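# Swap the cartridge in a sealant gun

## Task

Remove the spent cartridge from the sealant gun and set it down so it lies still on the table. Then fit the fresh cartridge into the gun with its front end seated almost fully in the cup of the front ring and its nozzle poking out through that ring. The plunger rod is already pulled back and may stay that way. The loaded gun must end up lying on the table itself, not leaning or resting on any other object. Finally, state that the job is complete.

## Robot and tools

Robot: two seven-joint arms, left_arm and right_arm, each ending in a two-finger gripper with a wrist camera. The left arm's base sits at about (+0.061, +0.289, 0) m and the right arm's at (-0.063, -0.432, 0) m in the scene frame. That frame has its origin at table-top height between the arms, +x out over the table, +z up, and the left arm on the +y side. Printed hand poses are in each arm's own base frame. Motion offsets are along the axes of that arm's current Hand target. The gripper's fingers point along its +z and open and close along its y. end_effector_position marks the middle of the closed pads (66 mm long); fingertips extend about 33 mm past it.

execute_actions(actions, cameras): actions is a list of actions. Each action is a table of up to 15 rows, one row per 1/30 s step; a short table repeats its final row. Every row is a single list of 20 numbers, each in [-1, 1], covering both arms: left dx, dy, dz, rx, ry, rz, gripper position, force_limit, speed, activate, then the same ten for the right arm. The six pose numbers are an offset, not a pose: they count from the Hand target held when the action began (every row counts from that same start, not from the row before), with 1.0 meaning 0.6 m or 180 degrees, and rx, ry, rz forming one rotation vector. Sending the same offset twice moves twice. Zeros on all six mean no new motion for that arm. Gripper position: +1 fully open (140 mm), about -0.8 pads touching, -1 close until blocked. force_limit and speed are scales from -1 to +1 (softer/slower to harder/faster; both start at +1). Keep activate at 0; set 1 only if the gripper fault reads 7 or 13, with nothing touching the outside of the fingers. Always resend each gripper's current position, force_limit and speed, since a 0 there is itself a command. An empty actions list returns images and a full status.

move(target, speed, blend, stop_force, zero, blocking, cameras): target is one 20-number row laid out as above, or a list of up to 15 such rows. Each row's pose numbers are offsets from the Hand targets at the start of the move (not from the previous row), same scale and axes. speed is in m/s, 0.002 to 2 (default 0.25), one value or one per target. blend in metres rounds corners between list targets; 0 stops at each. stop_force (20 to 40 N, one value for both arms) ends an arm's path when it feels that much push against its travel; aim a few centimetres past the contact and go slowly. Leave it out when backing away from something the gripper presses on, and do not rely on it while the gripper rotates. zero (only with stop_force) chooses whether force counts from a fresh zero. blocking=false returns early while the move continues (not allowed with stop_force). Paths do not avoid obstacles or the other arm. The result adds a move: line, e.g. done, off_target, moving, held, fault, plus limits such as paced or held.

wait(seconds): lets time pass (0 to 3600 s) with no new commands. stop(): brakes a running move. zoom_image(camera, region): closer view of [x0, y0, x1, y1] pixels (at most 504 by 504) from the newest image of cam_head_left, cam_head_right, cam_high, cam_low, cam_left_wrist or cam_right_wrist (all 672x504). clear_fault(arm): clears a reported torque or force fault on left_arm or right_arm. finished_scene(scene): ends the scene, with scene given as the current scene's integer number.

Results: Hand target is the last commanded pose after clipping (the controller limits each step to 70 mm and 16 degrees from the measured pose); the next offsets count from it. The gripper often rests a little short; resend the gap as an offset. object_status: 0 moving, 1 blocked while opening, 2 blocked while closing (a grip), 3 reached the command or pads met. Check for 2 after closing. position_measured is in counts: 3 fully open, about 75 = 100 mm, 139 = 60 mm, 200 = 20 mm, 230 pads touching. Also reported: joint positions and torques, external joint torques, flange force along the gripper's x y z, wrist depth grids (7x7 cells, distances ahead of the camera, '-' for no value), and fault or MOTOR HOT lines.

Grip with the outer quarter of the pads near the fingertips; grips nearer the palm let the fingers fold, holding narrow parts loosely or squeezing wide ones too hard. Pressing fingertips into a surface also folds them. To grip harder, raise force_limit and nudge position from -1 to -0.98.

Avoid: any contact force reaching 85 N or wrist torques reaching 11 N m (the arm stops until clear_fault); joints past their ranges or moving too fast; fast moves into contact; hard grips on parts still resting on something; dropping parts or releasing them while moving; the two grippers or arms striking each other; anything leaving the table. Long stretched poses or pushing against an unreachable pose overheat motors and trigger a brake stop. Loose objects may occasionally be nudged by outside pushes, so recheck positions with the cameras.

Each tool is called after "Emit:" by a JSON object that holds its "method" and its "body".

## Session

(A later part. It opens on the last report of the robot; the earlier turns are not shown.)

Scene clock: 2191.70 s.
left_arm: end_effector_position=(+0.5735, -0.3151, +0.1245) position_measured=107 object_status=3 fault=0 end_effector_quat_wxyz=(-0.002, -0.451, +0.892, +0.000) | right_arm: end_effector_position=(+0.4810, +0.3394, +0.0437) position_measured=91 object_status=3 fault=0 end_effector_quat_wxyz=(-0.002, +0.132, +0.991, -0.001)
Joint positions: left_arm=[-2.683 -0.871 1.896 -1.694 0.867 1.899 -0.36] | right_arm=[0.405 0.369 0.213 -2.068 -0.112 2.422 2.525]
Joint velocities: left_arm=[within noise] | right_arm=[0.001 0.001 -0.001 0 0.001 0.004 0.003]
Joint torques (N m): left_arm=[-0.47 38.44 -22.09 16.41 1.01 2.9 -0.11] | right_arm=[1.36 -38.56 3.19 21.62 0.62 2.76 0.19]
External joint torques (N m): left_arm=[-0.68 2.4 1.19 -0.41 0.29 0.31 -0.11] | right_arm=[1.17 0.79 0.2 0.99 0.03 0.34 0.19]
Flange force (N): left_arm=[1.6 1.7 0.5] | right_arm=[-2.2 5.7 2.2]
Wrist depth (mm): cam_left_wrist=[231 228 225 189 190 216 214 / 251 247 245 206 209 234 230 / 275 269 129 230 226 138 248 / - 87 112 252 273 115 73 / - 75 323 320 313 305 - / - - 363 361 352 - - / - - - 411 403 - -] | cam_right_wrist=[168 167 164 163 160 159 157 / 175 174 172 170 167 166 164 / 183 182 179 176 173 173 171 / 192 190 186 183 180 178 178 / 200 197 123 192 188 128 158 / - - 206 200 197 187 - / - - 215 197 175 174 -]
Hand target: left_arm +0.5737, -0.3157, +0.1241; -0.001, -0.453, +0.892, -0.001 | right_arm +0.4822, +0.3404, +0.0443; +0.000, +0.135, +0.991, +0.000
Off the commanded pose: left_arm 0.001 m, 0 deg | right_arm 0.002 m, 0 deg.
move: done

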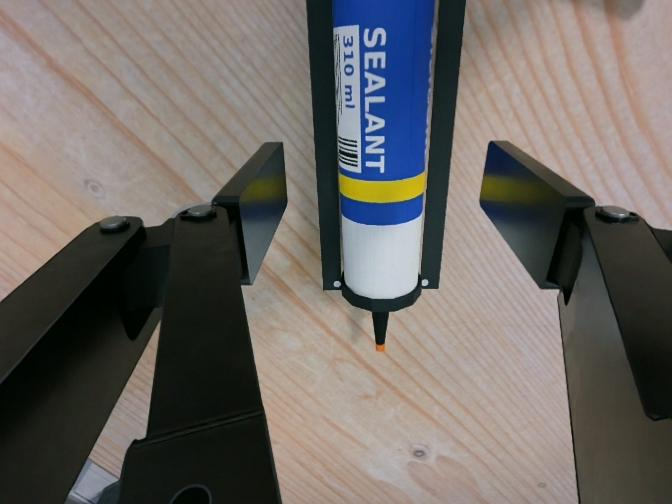

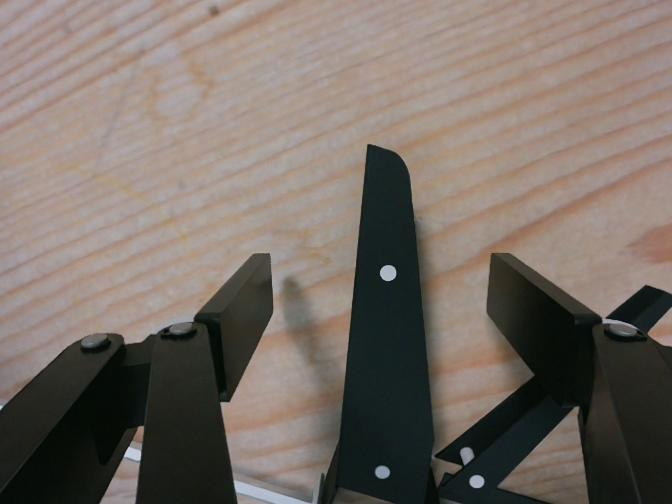

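Emit:
{"method": "move", "body": {"target": [[0,0,0,0,0,0,0.175,-0.3,-1,0,0,0,0,0,0,0,-1,-0.4,-1,0],[0,0,0.1015,0,0,0,0.175,-0.3,-1,0,0,0,0,0,0,0,-1,-0.4,-1,0],[0,0,0.1015,0,0,0,-1,-0.1,-1,0,0,0,0,0,0,0,-1,-0.4,-1,0]], "speed": 0.1}}

Emit:
{"method": "move", "body": {"target": [-0.012,0,-0.001,0,0,0,-1,-0.1,-1,0,0.0009,-0.0092,-0.002,0,0,0,-1,-0.4,-1,0], "speed": 0.02, "cameras": ["cam_left_wrist"]}}

Emit:
{"method": "zoom_image", "body": {"camera": "cam_left_wrist", "region": [300, 200, 470, 430]}}

Scene clock: 2208.63 s.
left_arm: end_effector_position=(+0.5722, -0.3154, +0.0629) position_measured=162 object_status=2 fault=0 end_effector_quat_wxyz=(-0.003, -0.452, +0.892, +0.001) | right_arm: end_effector_position=(+0.4823, +0.3396, +0.0440) position_measured=189 object_status=2 fault=0 end_effector_quat_wxyz=(-0.001, +0.133, +0.991, +0.000)
Joint positions: left_arm=[-2.719 -0.934 1.981 -1.728 0.935 1.991 -0.393] | right_arm=[0.409 0.369 0.208 -2.067 -0.112 2.425 2.526]
Joint torques (N m): left_arm=[-0.05 40.17 -22.11 16.27 1.2 3.38 0] | right_arm=[2.02 -38.76 2.86 21.24 0.64 2.31 0]
External joint torques (N m): left_arm=[-0.21 2.27 1.78 0.54 0.51 0.79 0] | right_arm=[1.72 0.75 -0.17 0.54 0.04 -0.14 0]
Flange force (N): left_arm=[0.2 -0.5 1.5] | right_arm=[-1.4 5.1 1.4]
Wrist depth (mm): cam_left_wrist=[174 172 171 130 128 163 162 / 189 188 186 144 139 178 176 / 207 205 199 145 148 189 190 / 225 77 82 165 163 79 81 / - - - 187 185 - - / - 63 - 273 269 - - / - - - 308 307 - -] | cam_right_wrist=[169 166 164 162 161 158 157 / 175 174 171 170 168 166 164 / 183 181 179 174 174 174 172 / 192 190 188 154 180 182 178 / 203 198 192 157 153 101 184 / 209 - - 164 164 - - / - - - 171 170 - -]
Hand target: left_arm +0.5736, -0.3159, +0.0632; -0.001, -0.453, +0.892, -0.001 | right_arm +0.4822, +0.3404, +0.0443; +0.000, +0.135, +0.991, +0.001
Off the commanded pose: left_arm 0.001 m, 0 deg | right_arm 0.001 m, 0 deg.
move: done

Scene clock: 2209.33 s.
left_arm: end_effector_position=(+0.5722, -0.3151, +0.0629) position_measured=162 object_status=2 fault=0 end_effector_quat_wxyz=(-0.004, -0.452, +0.892, +0.000) | right_arm: end_effector_position=(+0.4833, +0.3378, +0.0470) position_measured=189 object_status=2 fault=0 end_effector_quat_wxyz=(+0.003, +0.135, +0.991, +0.003)
Joint positions: left_arm=[-2.717 -0.935 1.979 -1.728 0.933 1.991 -0.391] | right_arm=[0.406 0.357 0.208 -2.08 -0.111 2.436 2.526]
Joint velocities: left_arm=[within noise] | right_arm=[0 -0.001 0 -0.002 0.001 0.003 -0.001]
Joint torques (N m): left_arm=[3.5 40.8 -21.16 18.17 1.53 2.75 0.23] | right_arm=[1.07 -38.71 2.98 19.31 1 1.31 -0.09]
External joint torques (N m): left_arm=[3.53 3.07 2.72 2.64 0.86 0.17 0.23] | right_arm=[1.04 0.46 0.27 -1.44 0.41 -1.16 -0.09]
Flange force (N): left_arm=[-5.7 1.0 -1.7] | right_arm=[2.6 -1.3 -1.4]
Wrist depth (mm): cam_left_wrist=[174 173 170 130 129 164 162 / 189 188 186 144 139 178 177 / 208 204 199 148 147 190 190 / 225 76 82 165 163 79 81 / - - - 188 185 - - / - 63 - 272 268 - - / - - - 307 305 - -] | cam_right_wrist=[170 168 166 164 163 161 160 / 176 175 174 172 170 168 167 / 184 183 181 178 177 176 175 / 194 192 190 185 182 184 183 / 204 202 196 157 153 101 188 / 213 - - 166 164 - - / - - - 174 172 - -]
Hand target: left_arm +0.5778, -0.3101, +0.0638; -0.001, -0.453, +0.892, -0.001 | right_arm +0.4802, +0.3352, +0.0455; +0.000, +0.135, +0.991, +0.001
Off the commanded pose: left_arm 0.008 m, 0 deg | right_arm 0.004 m, 1 deg.
move: off_target (left_arm, right_arm)

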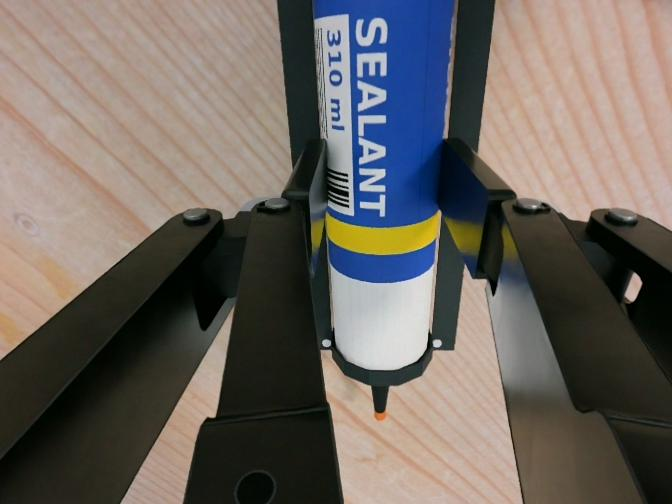

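Scaled by 2.191.

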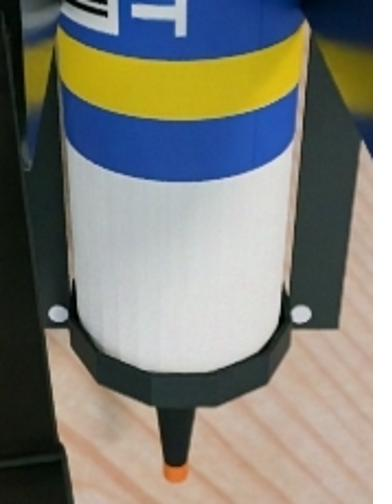

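Emit:
{"method": "move", "body": {"target": [0,0,-0.0035,0,0,0,-1,-0.1,-1,0,0,0,0,0,0,0,-1,-0.4,-1,0], "speed": 0.02, "cameras": ["cam_left_wrist"]}}

Emit:
{"method": "zoom_image", "body": {"camera": "cam_left_wrist", "region": [300, 200, 470, 430]}}

Scene clock: 2216.43 s.
left_arm: end_effector_position=(+0.5719, -0.3149, +0.0631) position_measured=162 object_status=2 fault=0 end_effector_quat_wxyz=(-0.006, -0.452, +0.892, +0.000) | right_arm: end_effector_position=(+0.4832, +0.3375, +0.0468) position_measured=189 object_status=2 fault=0 end_effector_quat_wxyz=(+0.003, +0.135, +0.991, +0.003)
Joint positions: left_arm=[-2.716 -0.935 1.979 -1.728 0.93 1.991 -0.39] | right_arm=[0.405 0.357 0.208 -2.081 -0.111 2.436 2.526]
Joint torques (N m): left_arm=[3.28 42.63 -22.29 18.53 1.42 2.63 0.42] | right_arm=[1.18 -38.64 3.13 19.42 0.98 1.28 -0.07]
External joint torques (N m): left_arm=[3.24 4.96 1.51 3.01 0.74 0.06 0.42] | right_arm=[0.94 0.55 0.24 -1.32 0.38 -1.2 -0.07]
Flange force (N): left_arm=[-5.3 2.7 -5.9] | right_arm=[2.0 -0.7 -1.3]
Wrist depth (mm): cam_left_wrist=[174 173 171 130 130 164 162 / 190 188 188 144 139 178 177 / 207 205 199 145 148 189 190 / 226 77 82 165 163 79 81 / - - - 188 185 - - / - 63 - 271 268 - - / - - - 308 306 - -] | cam_right_wrist=[169 167 166 165 163 161 160 / 176 176 173 172 170 168 167 / 184 183 181 178 178 176 175 / 194 193 190 184 182 185 182 / 205 202 195 157 126 101 188 / 212 - - 166 164 - - / - - - 174 172 - -]
Hand target: left_arm +0.5778, -0.3101, +0.0659; -0.001, -0.453, +0.892, -0.001 | right_arm +0.4802, +0.3352, +0.0455; +0.000, +0.135, +0.991, +0.001
Off the commanded pose: left_arm 0.008 m, 0 deg | right_arm 0.004 m, 1 deg.
move: off_target (left_arm)

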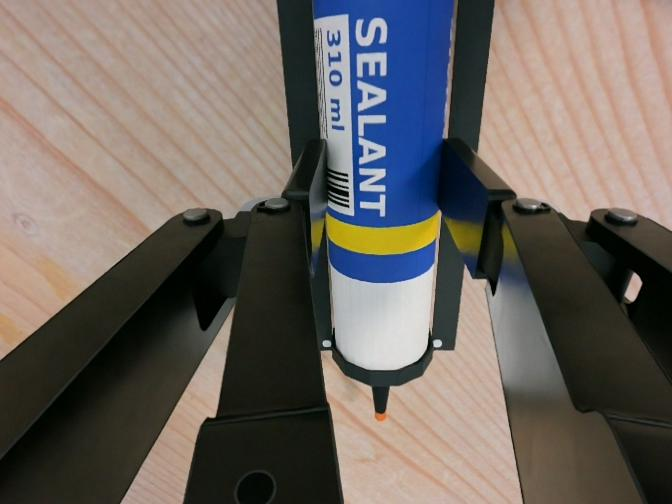

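Scaled by 2.191.

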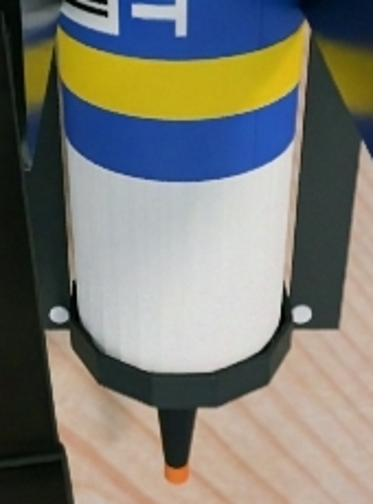

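Emit:
{"method": "move", "body": {"target": [[-0.006,0,-0.002,0,0,0,-1,-0.1,-1,0,0.0006,-0.006,0.003,0,0,0,-1,-0.4,-1,0],[-0.006,0,-0.005,0,0,0,-1,-0.1,-1,0,0.0006,-0.006,0.003,0,0,0,-1,-0.4,-1,0]], "speed": 0.02, "cameras": ["cam_left_wrist"]}}

Emit:
{"method": "zoom_image", "body": {"camera": "cam_left_wrist", "region": [300, 200, 470, 430]}}

Scene clock: 2224.80 s.
left_arm: end_effector_position=(+0.5743, -0.3125, +0.0682) position_measured=168 object_status=0 fault=0 end_effector_quat_wxyz=(-0.006, -0.453, +0.892, +0.000) | right_arm: end_effector_position=(+0.4832, +0.3362, +0.0469) position_measured=189 object_status=2 fault=0 end_effector_quat_wxyz=(+0.005, +0.135, +0.991, +0.005)
Joint positions: left_arm=[-2.709 -0.931 1.973 -1.723 0.925 1.983 -0.383] | right_arm=[0.401 0.351 0.21 -2.091 -0.111 2.447 2.526]
Joint velocities: left_arm=[0.001 0.002 -0.002 0 -0.001 -0.003 0.002] | right_arm=[within noise]
Joint torques (N m): left_arm=[3.35 40.84 -20.1 18.12 2 3.07 0.37] | right_arm=[0.61 -37.26 3.01 18.43 0.9 0.98 -0.2]
External joint torques (N m): left_arm=[3.21 2.96 3.83 2.29 1.3 0.47 0.37] | right_arm=[0.52 1.78 0.27 -2.37 0.31 -1.52 -0.2]
Flange force (N): left_arm=[-5.5 0.2 1.1] | right_arm=[2.0 -1.7 0.5]
Wrist depth (mm): cam_left_wrist=[179 177 176 135 135 168 167 / 194 193 191 147 144 183 180 / 214 210 205 151 149 196 195 / 231 77 82 169 163 79 83 / - 64 - 191 189 - - / - 61 - 278 274 - - / - - - 316 312 - -] | cam_right_wrist=[168 167 165 164 163 161 160 / 176 175 173 171 170 168 167 / 184 183 181 178 177 176 175 / 193 191 190 185 182 185 183 / 204 200 195 157 126 101 176 / 212 - - 166 165 - - / - - - 174 172 - -]
Hand target: left_arm +0.5800, -0.3071, +0.0689; -0.001, -0.453, +0.892, -0.001 | right_arm +0.4789, +0.3318, +0.0437; +0.000, +0.135, +0.991, +0.001
Off the commanded pose: left_arm 0.008 m, 0 deg | right_arm 0.007 m, 1 deg.
move: off_target (left_arm, right_arm)

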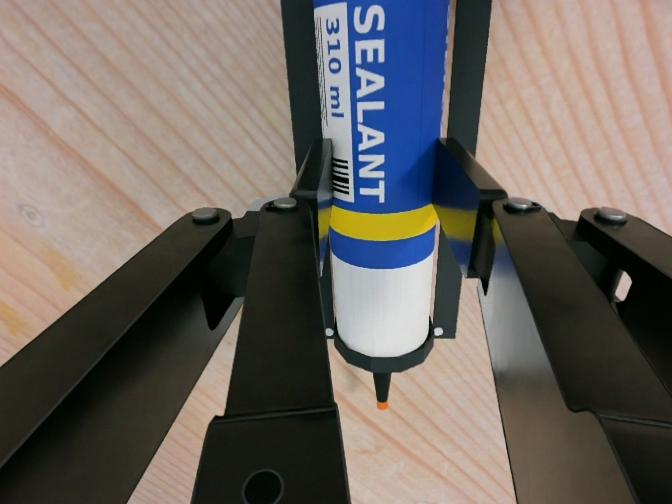

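Scaled by 2.191.

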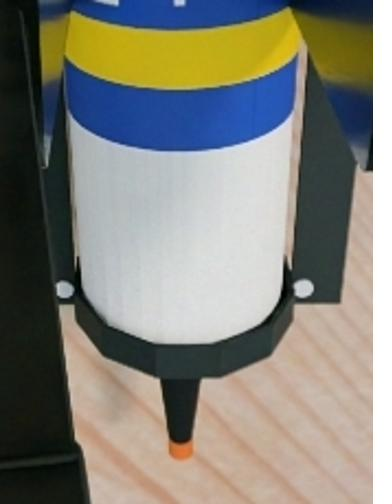

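Emit:
{"method": "move", "body": {"target": [[0.010,0,0,0,0,0,-1,-0.1,-1,0,0,0,0,0,0,0,-1,-0.4,-1,0],[0.010,0,0,0,0,0,0.175,-0.3,-1,0,0,0,0,0,0,0,-1,-0.4,-1,0],[0.010,0,0.0095,0,0,0,0.175,-0.3,-1,0,0,0,0,0,0,0,-1,-0.4,-1,0],[0.010,0,0.0095,0,0,0,-1,0,-1,0,0,0,0,0,0,0,-1,-0.4,-1,0],[-0.008,0,0.009,0,0,0,-1,0,-1,0,0,0,0,0,0,0,-1,-0.4,-1,0]], "speed": 0.04, "cameras": ["cam_left_wrist","cam_low"]}}

Emit:
{"method": "zoom_image", "body": {"camera": "cam_left_wrist", "region": [300, 200, 470, 430]}}

Emit:
{"method": "zoom_image", "body": {"camera": "cam_low", "region": [170, 190, 240, 250]}}

Scene clock: 2276.93 s.
left_arm: end_effector_position=(+0.5760, -0.3113, +0.0637) position_measured=165 object_status=2 fault=0 end_effector_quat_wxyz=(-0.005, -0.451, +0.892, -0.001) | right_arm: end_effector_position=(+0.4809, +0.3339, +0.0451) position_measured=189 object_status=2 fault=0 end_effector_quat_wxyz=(+0.003, +0.136, +0.991, +0.003)
Joint positions: left_arm=[-2.711 -0.935 1.981 -1.723 0.929 1.993 -0.378] | right_arm=[0.4 0.351 0.21 -2.095 -0.111 2.444 2.526]
Joint velocities: left_arm=[0 -0.001 0 0 0 0 0.007] | right_arm=[within noise]
Joint torques (N m): left_arm=[4.59 40.78 -19.54 18.54 2.06 2.54 0.44] | right_arm=[1.09 -37.55 2.94 19.83 0.79 1.35 -0.14]
External joint torques (N m): left_arm=[4.48 2.72 4.37 2.8 1.37 -0.07 0.44] | right_arm=[0.91 1.42 0.11 -0.86 0.2 -1.13 -0.14]
Flange force (N): left_arm=[-7.6 0.1 0.4] | right_arm=[-0.5 2.1 0.5]
Wrist depth (mm): cam_left_wrist=[176 174 172 131 130 164 163 / 191 189 187 144 140 179 176 / 208 205 200 146 146 190 191 / 226 77 85 164 162 79 80 / - 69 - 186 185 - - / - 62 - 270 269 - - / - - - 309 305 - -] | cam_right_wrist=[168 166 165 163 162 160 158 / 175 173 172 170 168 166 165 / 183 182 179 177 175 175 173 / 192 190 188 154 180 183 179 / 202 199 194 157 154 101 186 / 210 - - 165 164 - - / - - - 172 173 - -]
Hand target: left_arm +0.5828, -0.3033, +0.0635; -0.001, -0.453, +0.892, -0.001 | right_arm +0.4789, +0.3318, +0.0437; +0.000, +0.135, +0.991, +0.001
Off the commanded pose: left_arm 0.010 m, 0 deg | right_arm 0.003 m, 0 deg.
move: off_target (left_arm)
Images, in order (width x height): cam_low 672x504, cam_left_wrist 672x504.

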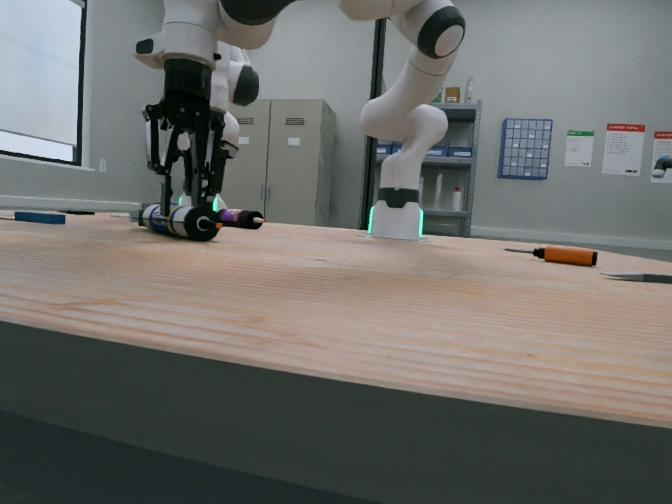

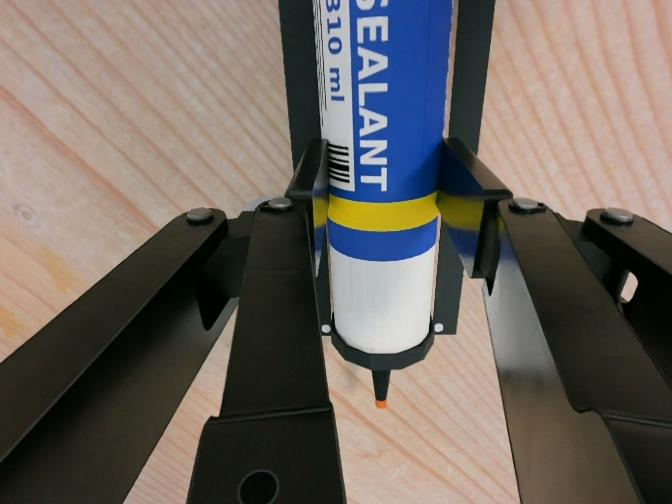

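Scaled by 2.191.

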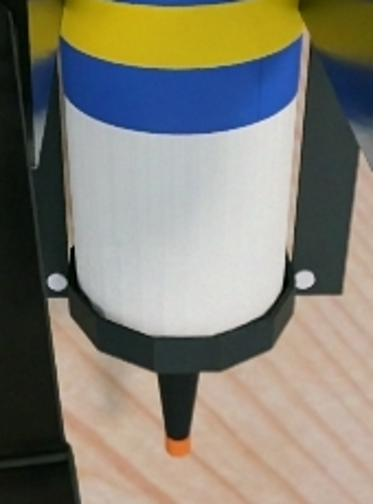

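Scaled by 7.200.

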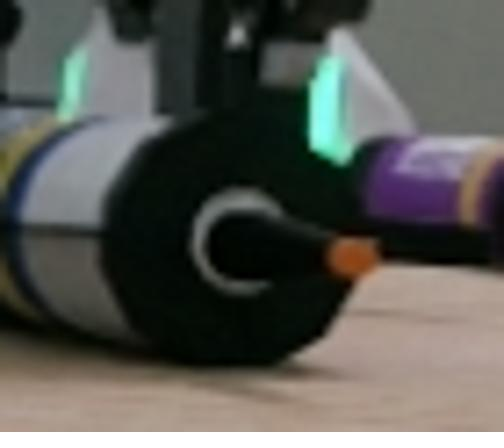

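Emit:
{"method": "move", "body": {"target": [[0.016,0,0,0,0,0,-1,0,-1,0,0,0,0,0,0,0,-1,-0.4,-1,0],[0.016,0,0,0,0,0,0.175,-0.3,-1,0,0,0,0,0,0,0,-1,-0.4,-1,0],[0.016,0,-0.17,0,0,0,0.175,-0.3,-1,0,0,0,0,0,0,0,-1,-0.4,-1,0]], "speed": [0.04,0.04,0.12]}}

Emit:
{"method": "move", "body": {"target": [[-0.2,0,-0.08,0,0,0,0.175,-0.3,-1,0,0,0,0,0,0,0,-1,-0.4,-1,0],[-0.2,0,-0.08,0,0,0,0.175,-0.3,-1,0,0,0,0,0,0,0,0.3,-0.3,-0.7,0],[-0.2,0,-0.08,0,0,0,0.175,-0.3,-1,0,0,0,-0.22,0,0,0,0.3,-0.3,-0.7,0]], "speed": 0.15, "cameras": ["cam_high","cam_low","cam_left_wrist","cam_right_wrist"]}}

Emit:
{"method": "zoom_image", "body": {"camera": "cam_right_wrist", "region": [300, 320, 500, 460]}}

Emit:
{"method": "zoom_image", "body": {"camera": "cam_low", "region": [170, 190, 240, 250]}}

Scene clock: 2321.10 s.
left_arm: end_effector_position=(+0.5777, -0.3110, +0.1651) position_measured=107 object_status=3 fault=0 end_effector_quat_wxyz=(+0.000, -0.455, +0.891, -0.001) | right_arm: end_effector_position=(+0.4809, +0.3334, +0.0449) position_measured=189 object_status=2 fault=0 end_effector_quat_wxyz=(+0.003, +0.136, +0.991, +0.002)
Joint positions: left_arm=[-2.666 -0.828 1.855 -1.653 0.822 1.837 -0.335] | right_arm=[0.399 0.351 0.21 -2.095 -0.111 2.443 2.526]
Joint velocities: left_arm=[0 0 0 0 -0.002 -0.005 0.006] | right_arm=[within noise]
Joint torques (N m): left_arm=[0.56 37.03 -22.28 17.9 0.21 2.57 0.2] | right_arm=[1.22 -37.87 3.15 20.91 0.82 2.11 -0.17]
External joint torques (N m): left_arm=[0.63 1.9 0.39 0.5 -0.52 -0.02 0.2] | right_arm=[1.06 1.04 0.35 0.29 0.24 -0.36 -0.17]
Flange force (N): left_arm=[-0.8 2.6 -2.7] | right_arm=[-1.9 4.1 1.1]
Wrist depth (mm): cam_left_wrist=[269 265 263 232 231 250 248 / 292 288 283 251 259 272 267 / 320 313 129 273 278 137 286 / - 87 112 330 327 115 73 / - 75 378 370 365 354 - / - - 422 418 410 - - / - - - 477 466 - -] | cam_right_wrist=[168 166 165 163 161 159 158 / 174 174 172 170 168 167 165 / 183 182 179 176 175 174 173 / 192 191 188 154 180 183 179 / 202 199 194 157 126 101 185 / 211 - - 165 164 - - / - - - 173 172 - -]
Hand target: left_arm +0.5773, -0.3108, +0.1655; -0.001, -0.453, +0.892, -0.001 | right_arm +0.4789, +0.3318, +0.0437; +0.000, +0.135, +0.991, +0.001
Off the commanded pose: left_arm 0.001 m, 0 deg | right_arm 0.003 m, 0 deg.
move: done

Scene clock: 2326.13 s.
left_arm: end_effector_position=(+0.6482, -0.2138, +0.2130) position_measured=107 object_status=3 fault=0 end_effector_quat_wxyz=(-0.002, -0.455, +0.891, -0.001) | right_arm: end_effector_position=(+0.4798, +0.3321, +0.1760) position_measured=91 object_status=3 fault=0 end_effector_quat_wxyz=(+0.002, +0.138, +0.990, +0.001)
Joint positions: left_arm=[-2.589 -0.859 1.843 -1.447 0.822 1.694 -0.118] | right_arm=[0.378 0.149 0.237 -2.001 -0.043 2.149 2.484]
Joint velocities: left_arm=[within noise] | right_arm=[-0.001 0 -0.001 -0.001 0 -0.005 -0.003]
Joint torques (N m): left_arm=[-0.41 41.16 -21.39 17.35 0.92 2.6 0.27] | right_arm=[1.26 -34.07 1.52 24.6 1.16 2.45 -0.37]
External joint torques (N m): left_arm=[-0.46 2.33 0.82 0.48 0.19 0.03 0.27] | right_arm=[1.16 1.13 0.17 1.11 0.4 0.01 -0.37]
Flange force (N): left_arm=[-0.3 -2.5 -2.3] | right_arm=[-4.2 6.1 -0.3]
Wrist depth (mm): cam_left_wrist=[311 308 304 278 277 291 285 / 340 336 329 325 319 317 311 / 375 362 139 356 348 138 335 / - 87 113 389 382 115 73 / - 75 437 434 423 411 - / - - 493 484 472 - - / - - - 555 541 - -] | cam_right_wrist=[293 290 288 285 280 279 275 / 305 304 301 296 294 290 288 / 321 316 314 308 306 303 299 / 333 332 326 321 320 313 315 / 351 341 123 338 320 128 323 / - - 364 359 306 301 - / - - 386 380 375 370 -]
Hand target: left_arm +0.6482, -0.2138, +0.2131; -0.001, -0.453, +0.892, -0.001 | right_arm +0.4790, +0.3317, +0.1757; +0.000, +0.135, +0.991, +0.001
Off the commanded pose: left_arm 0.000 m, 0 deg | right_arm 0.001 m, 0 deg.
move: done

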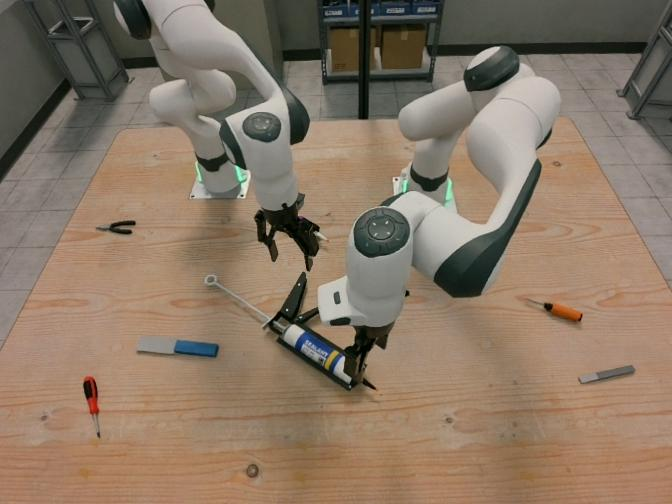

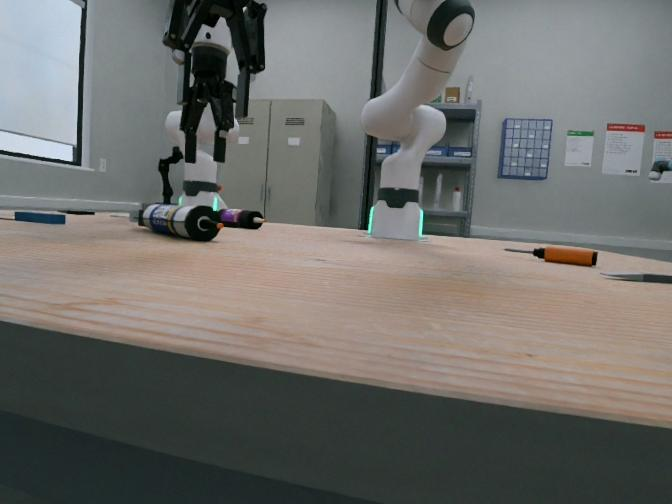

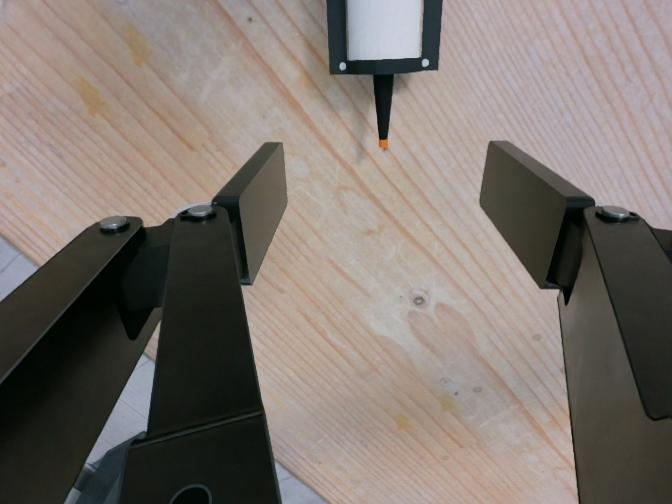

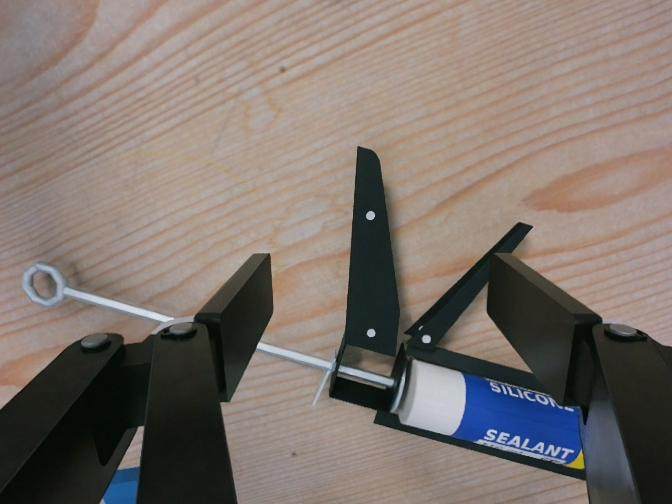

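Scaled by 2.520.

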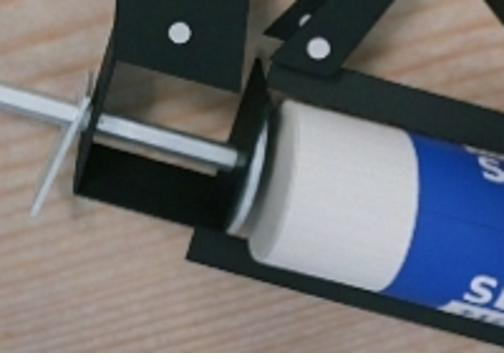

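Scaled by 7.200.

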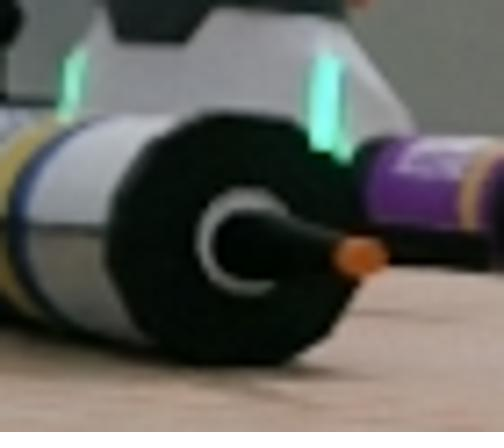

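Emit:
{"method": "zoom_image", "body": {"camera": "cam_left_wrist", "region": [320, 30, 450, 160]}}

Scaled by 3.877.

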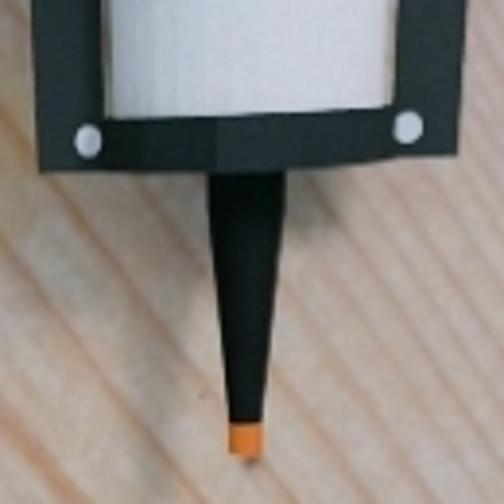

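Emit:
{"method": "zoom_image", "body": {"camera": "cam_low", "region": [184, 200, 226, 246]}}

Scaled by 10.957.

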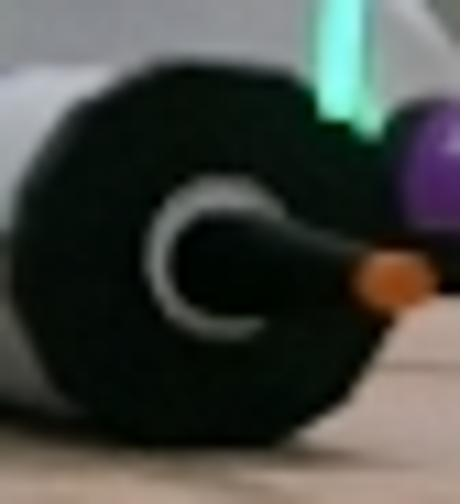

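Emit:
{"method": "finished_scene", "body": {"scene": 1}}

The scene is finished: the task was done.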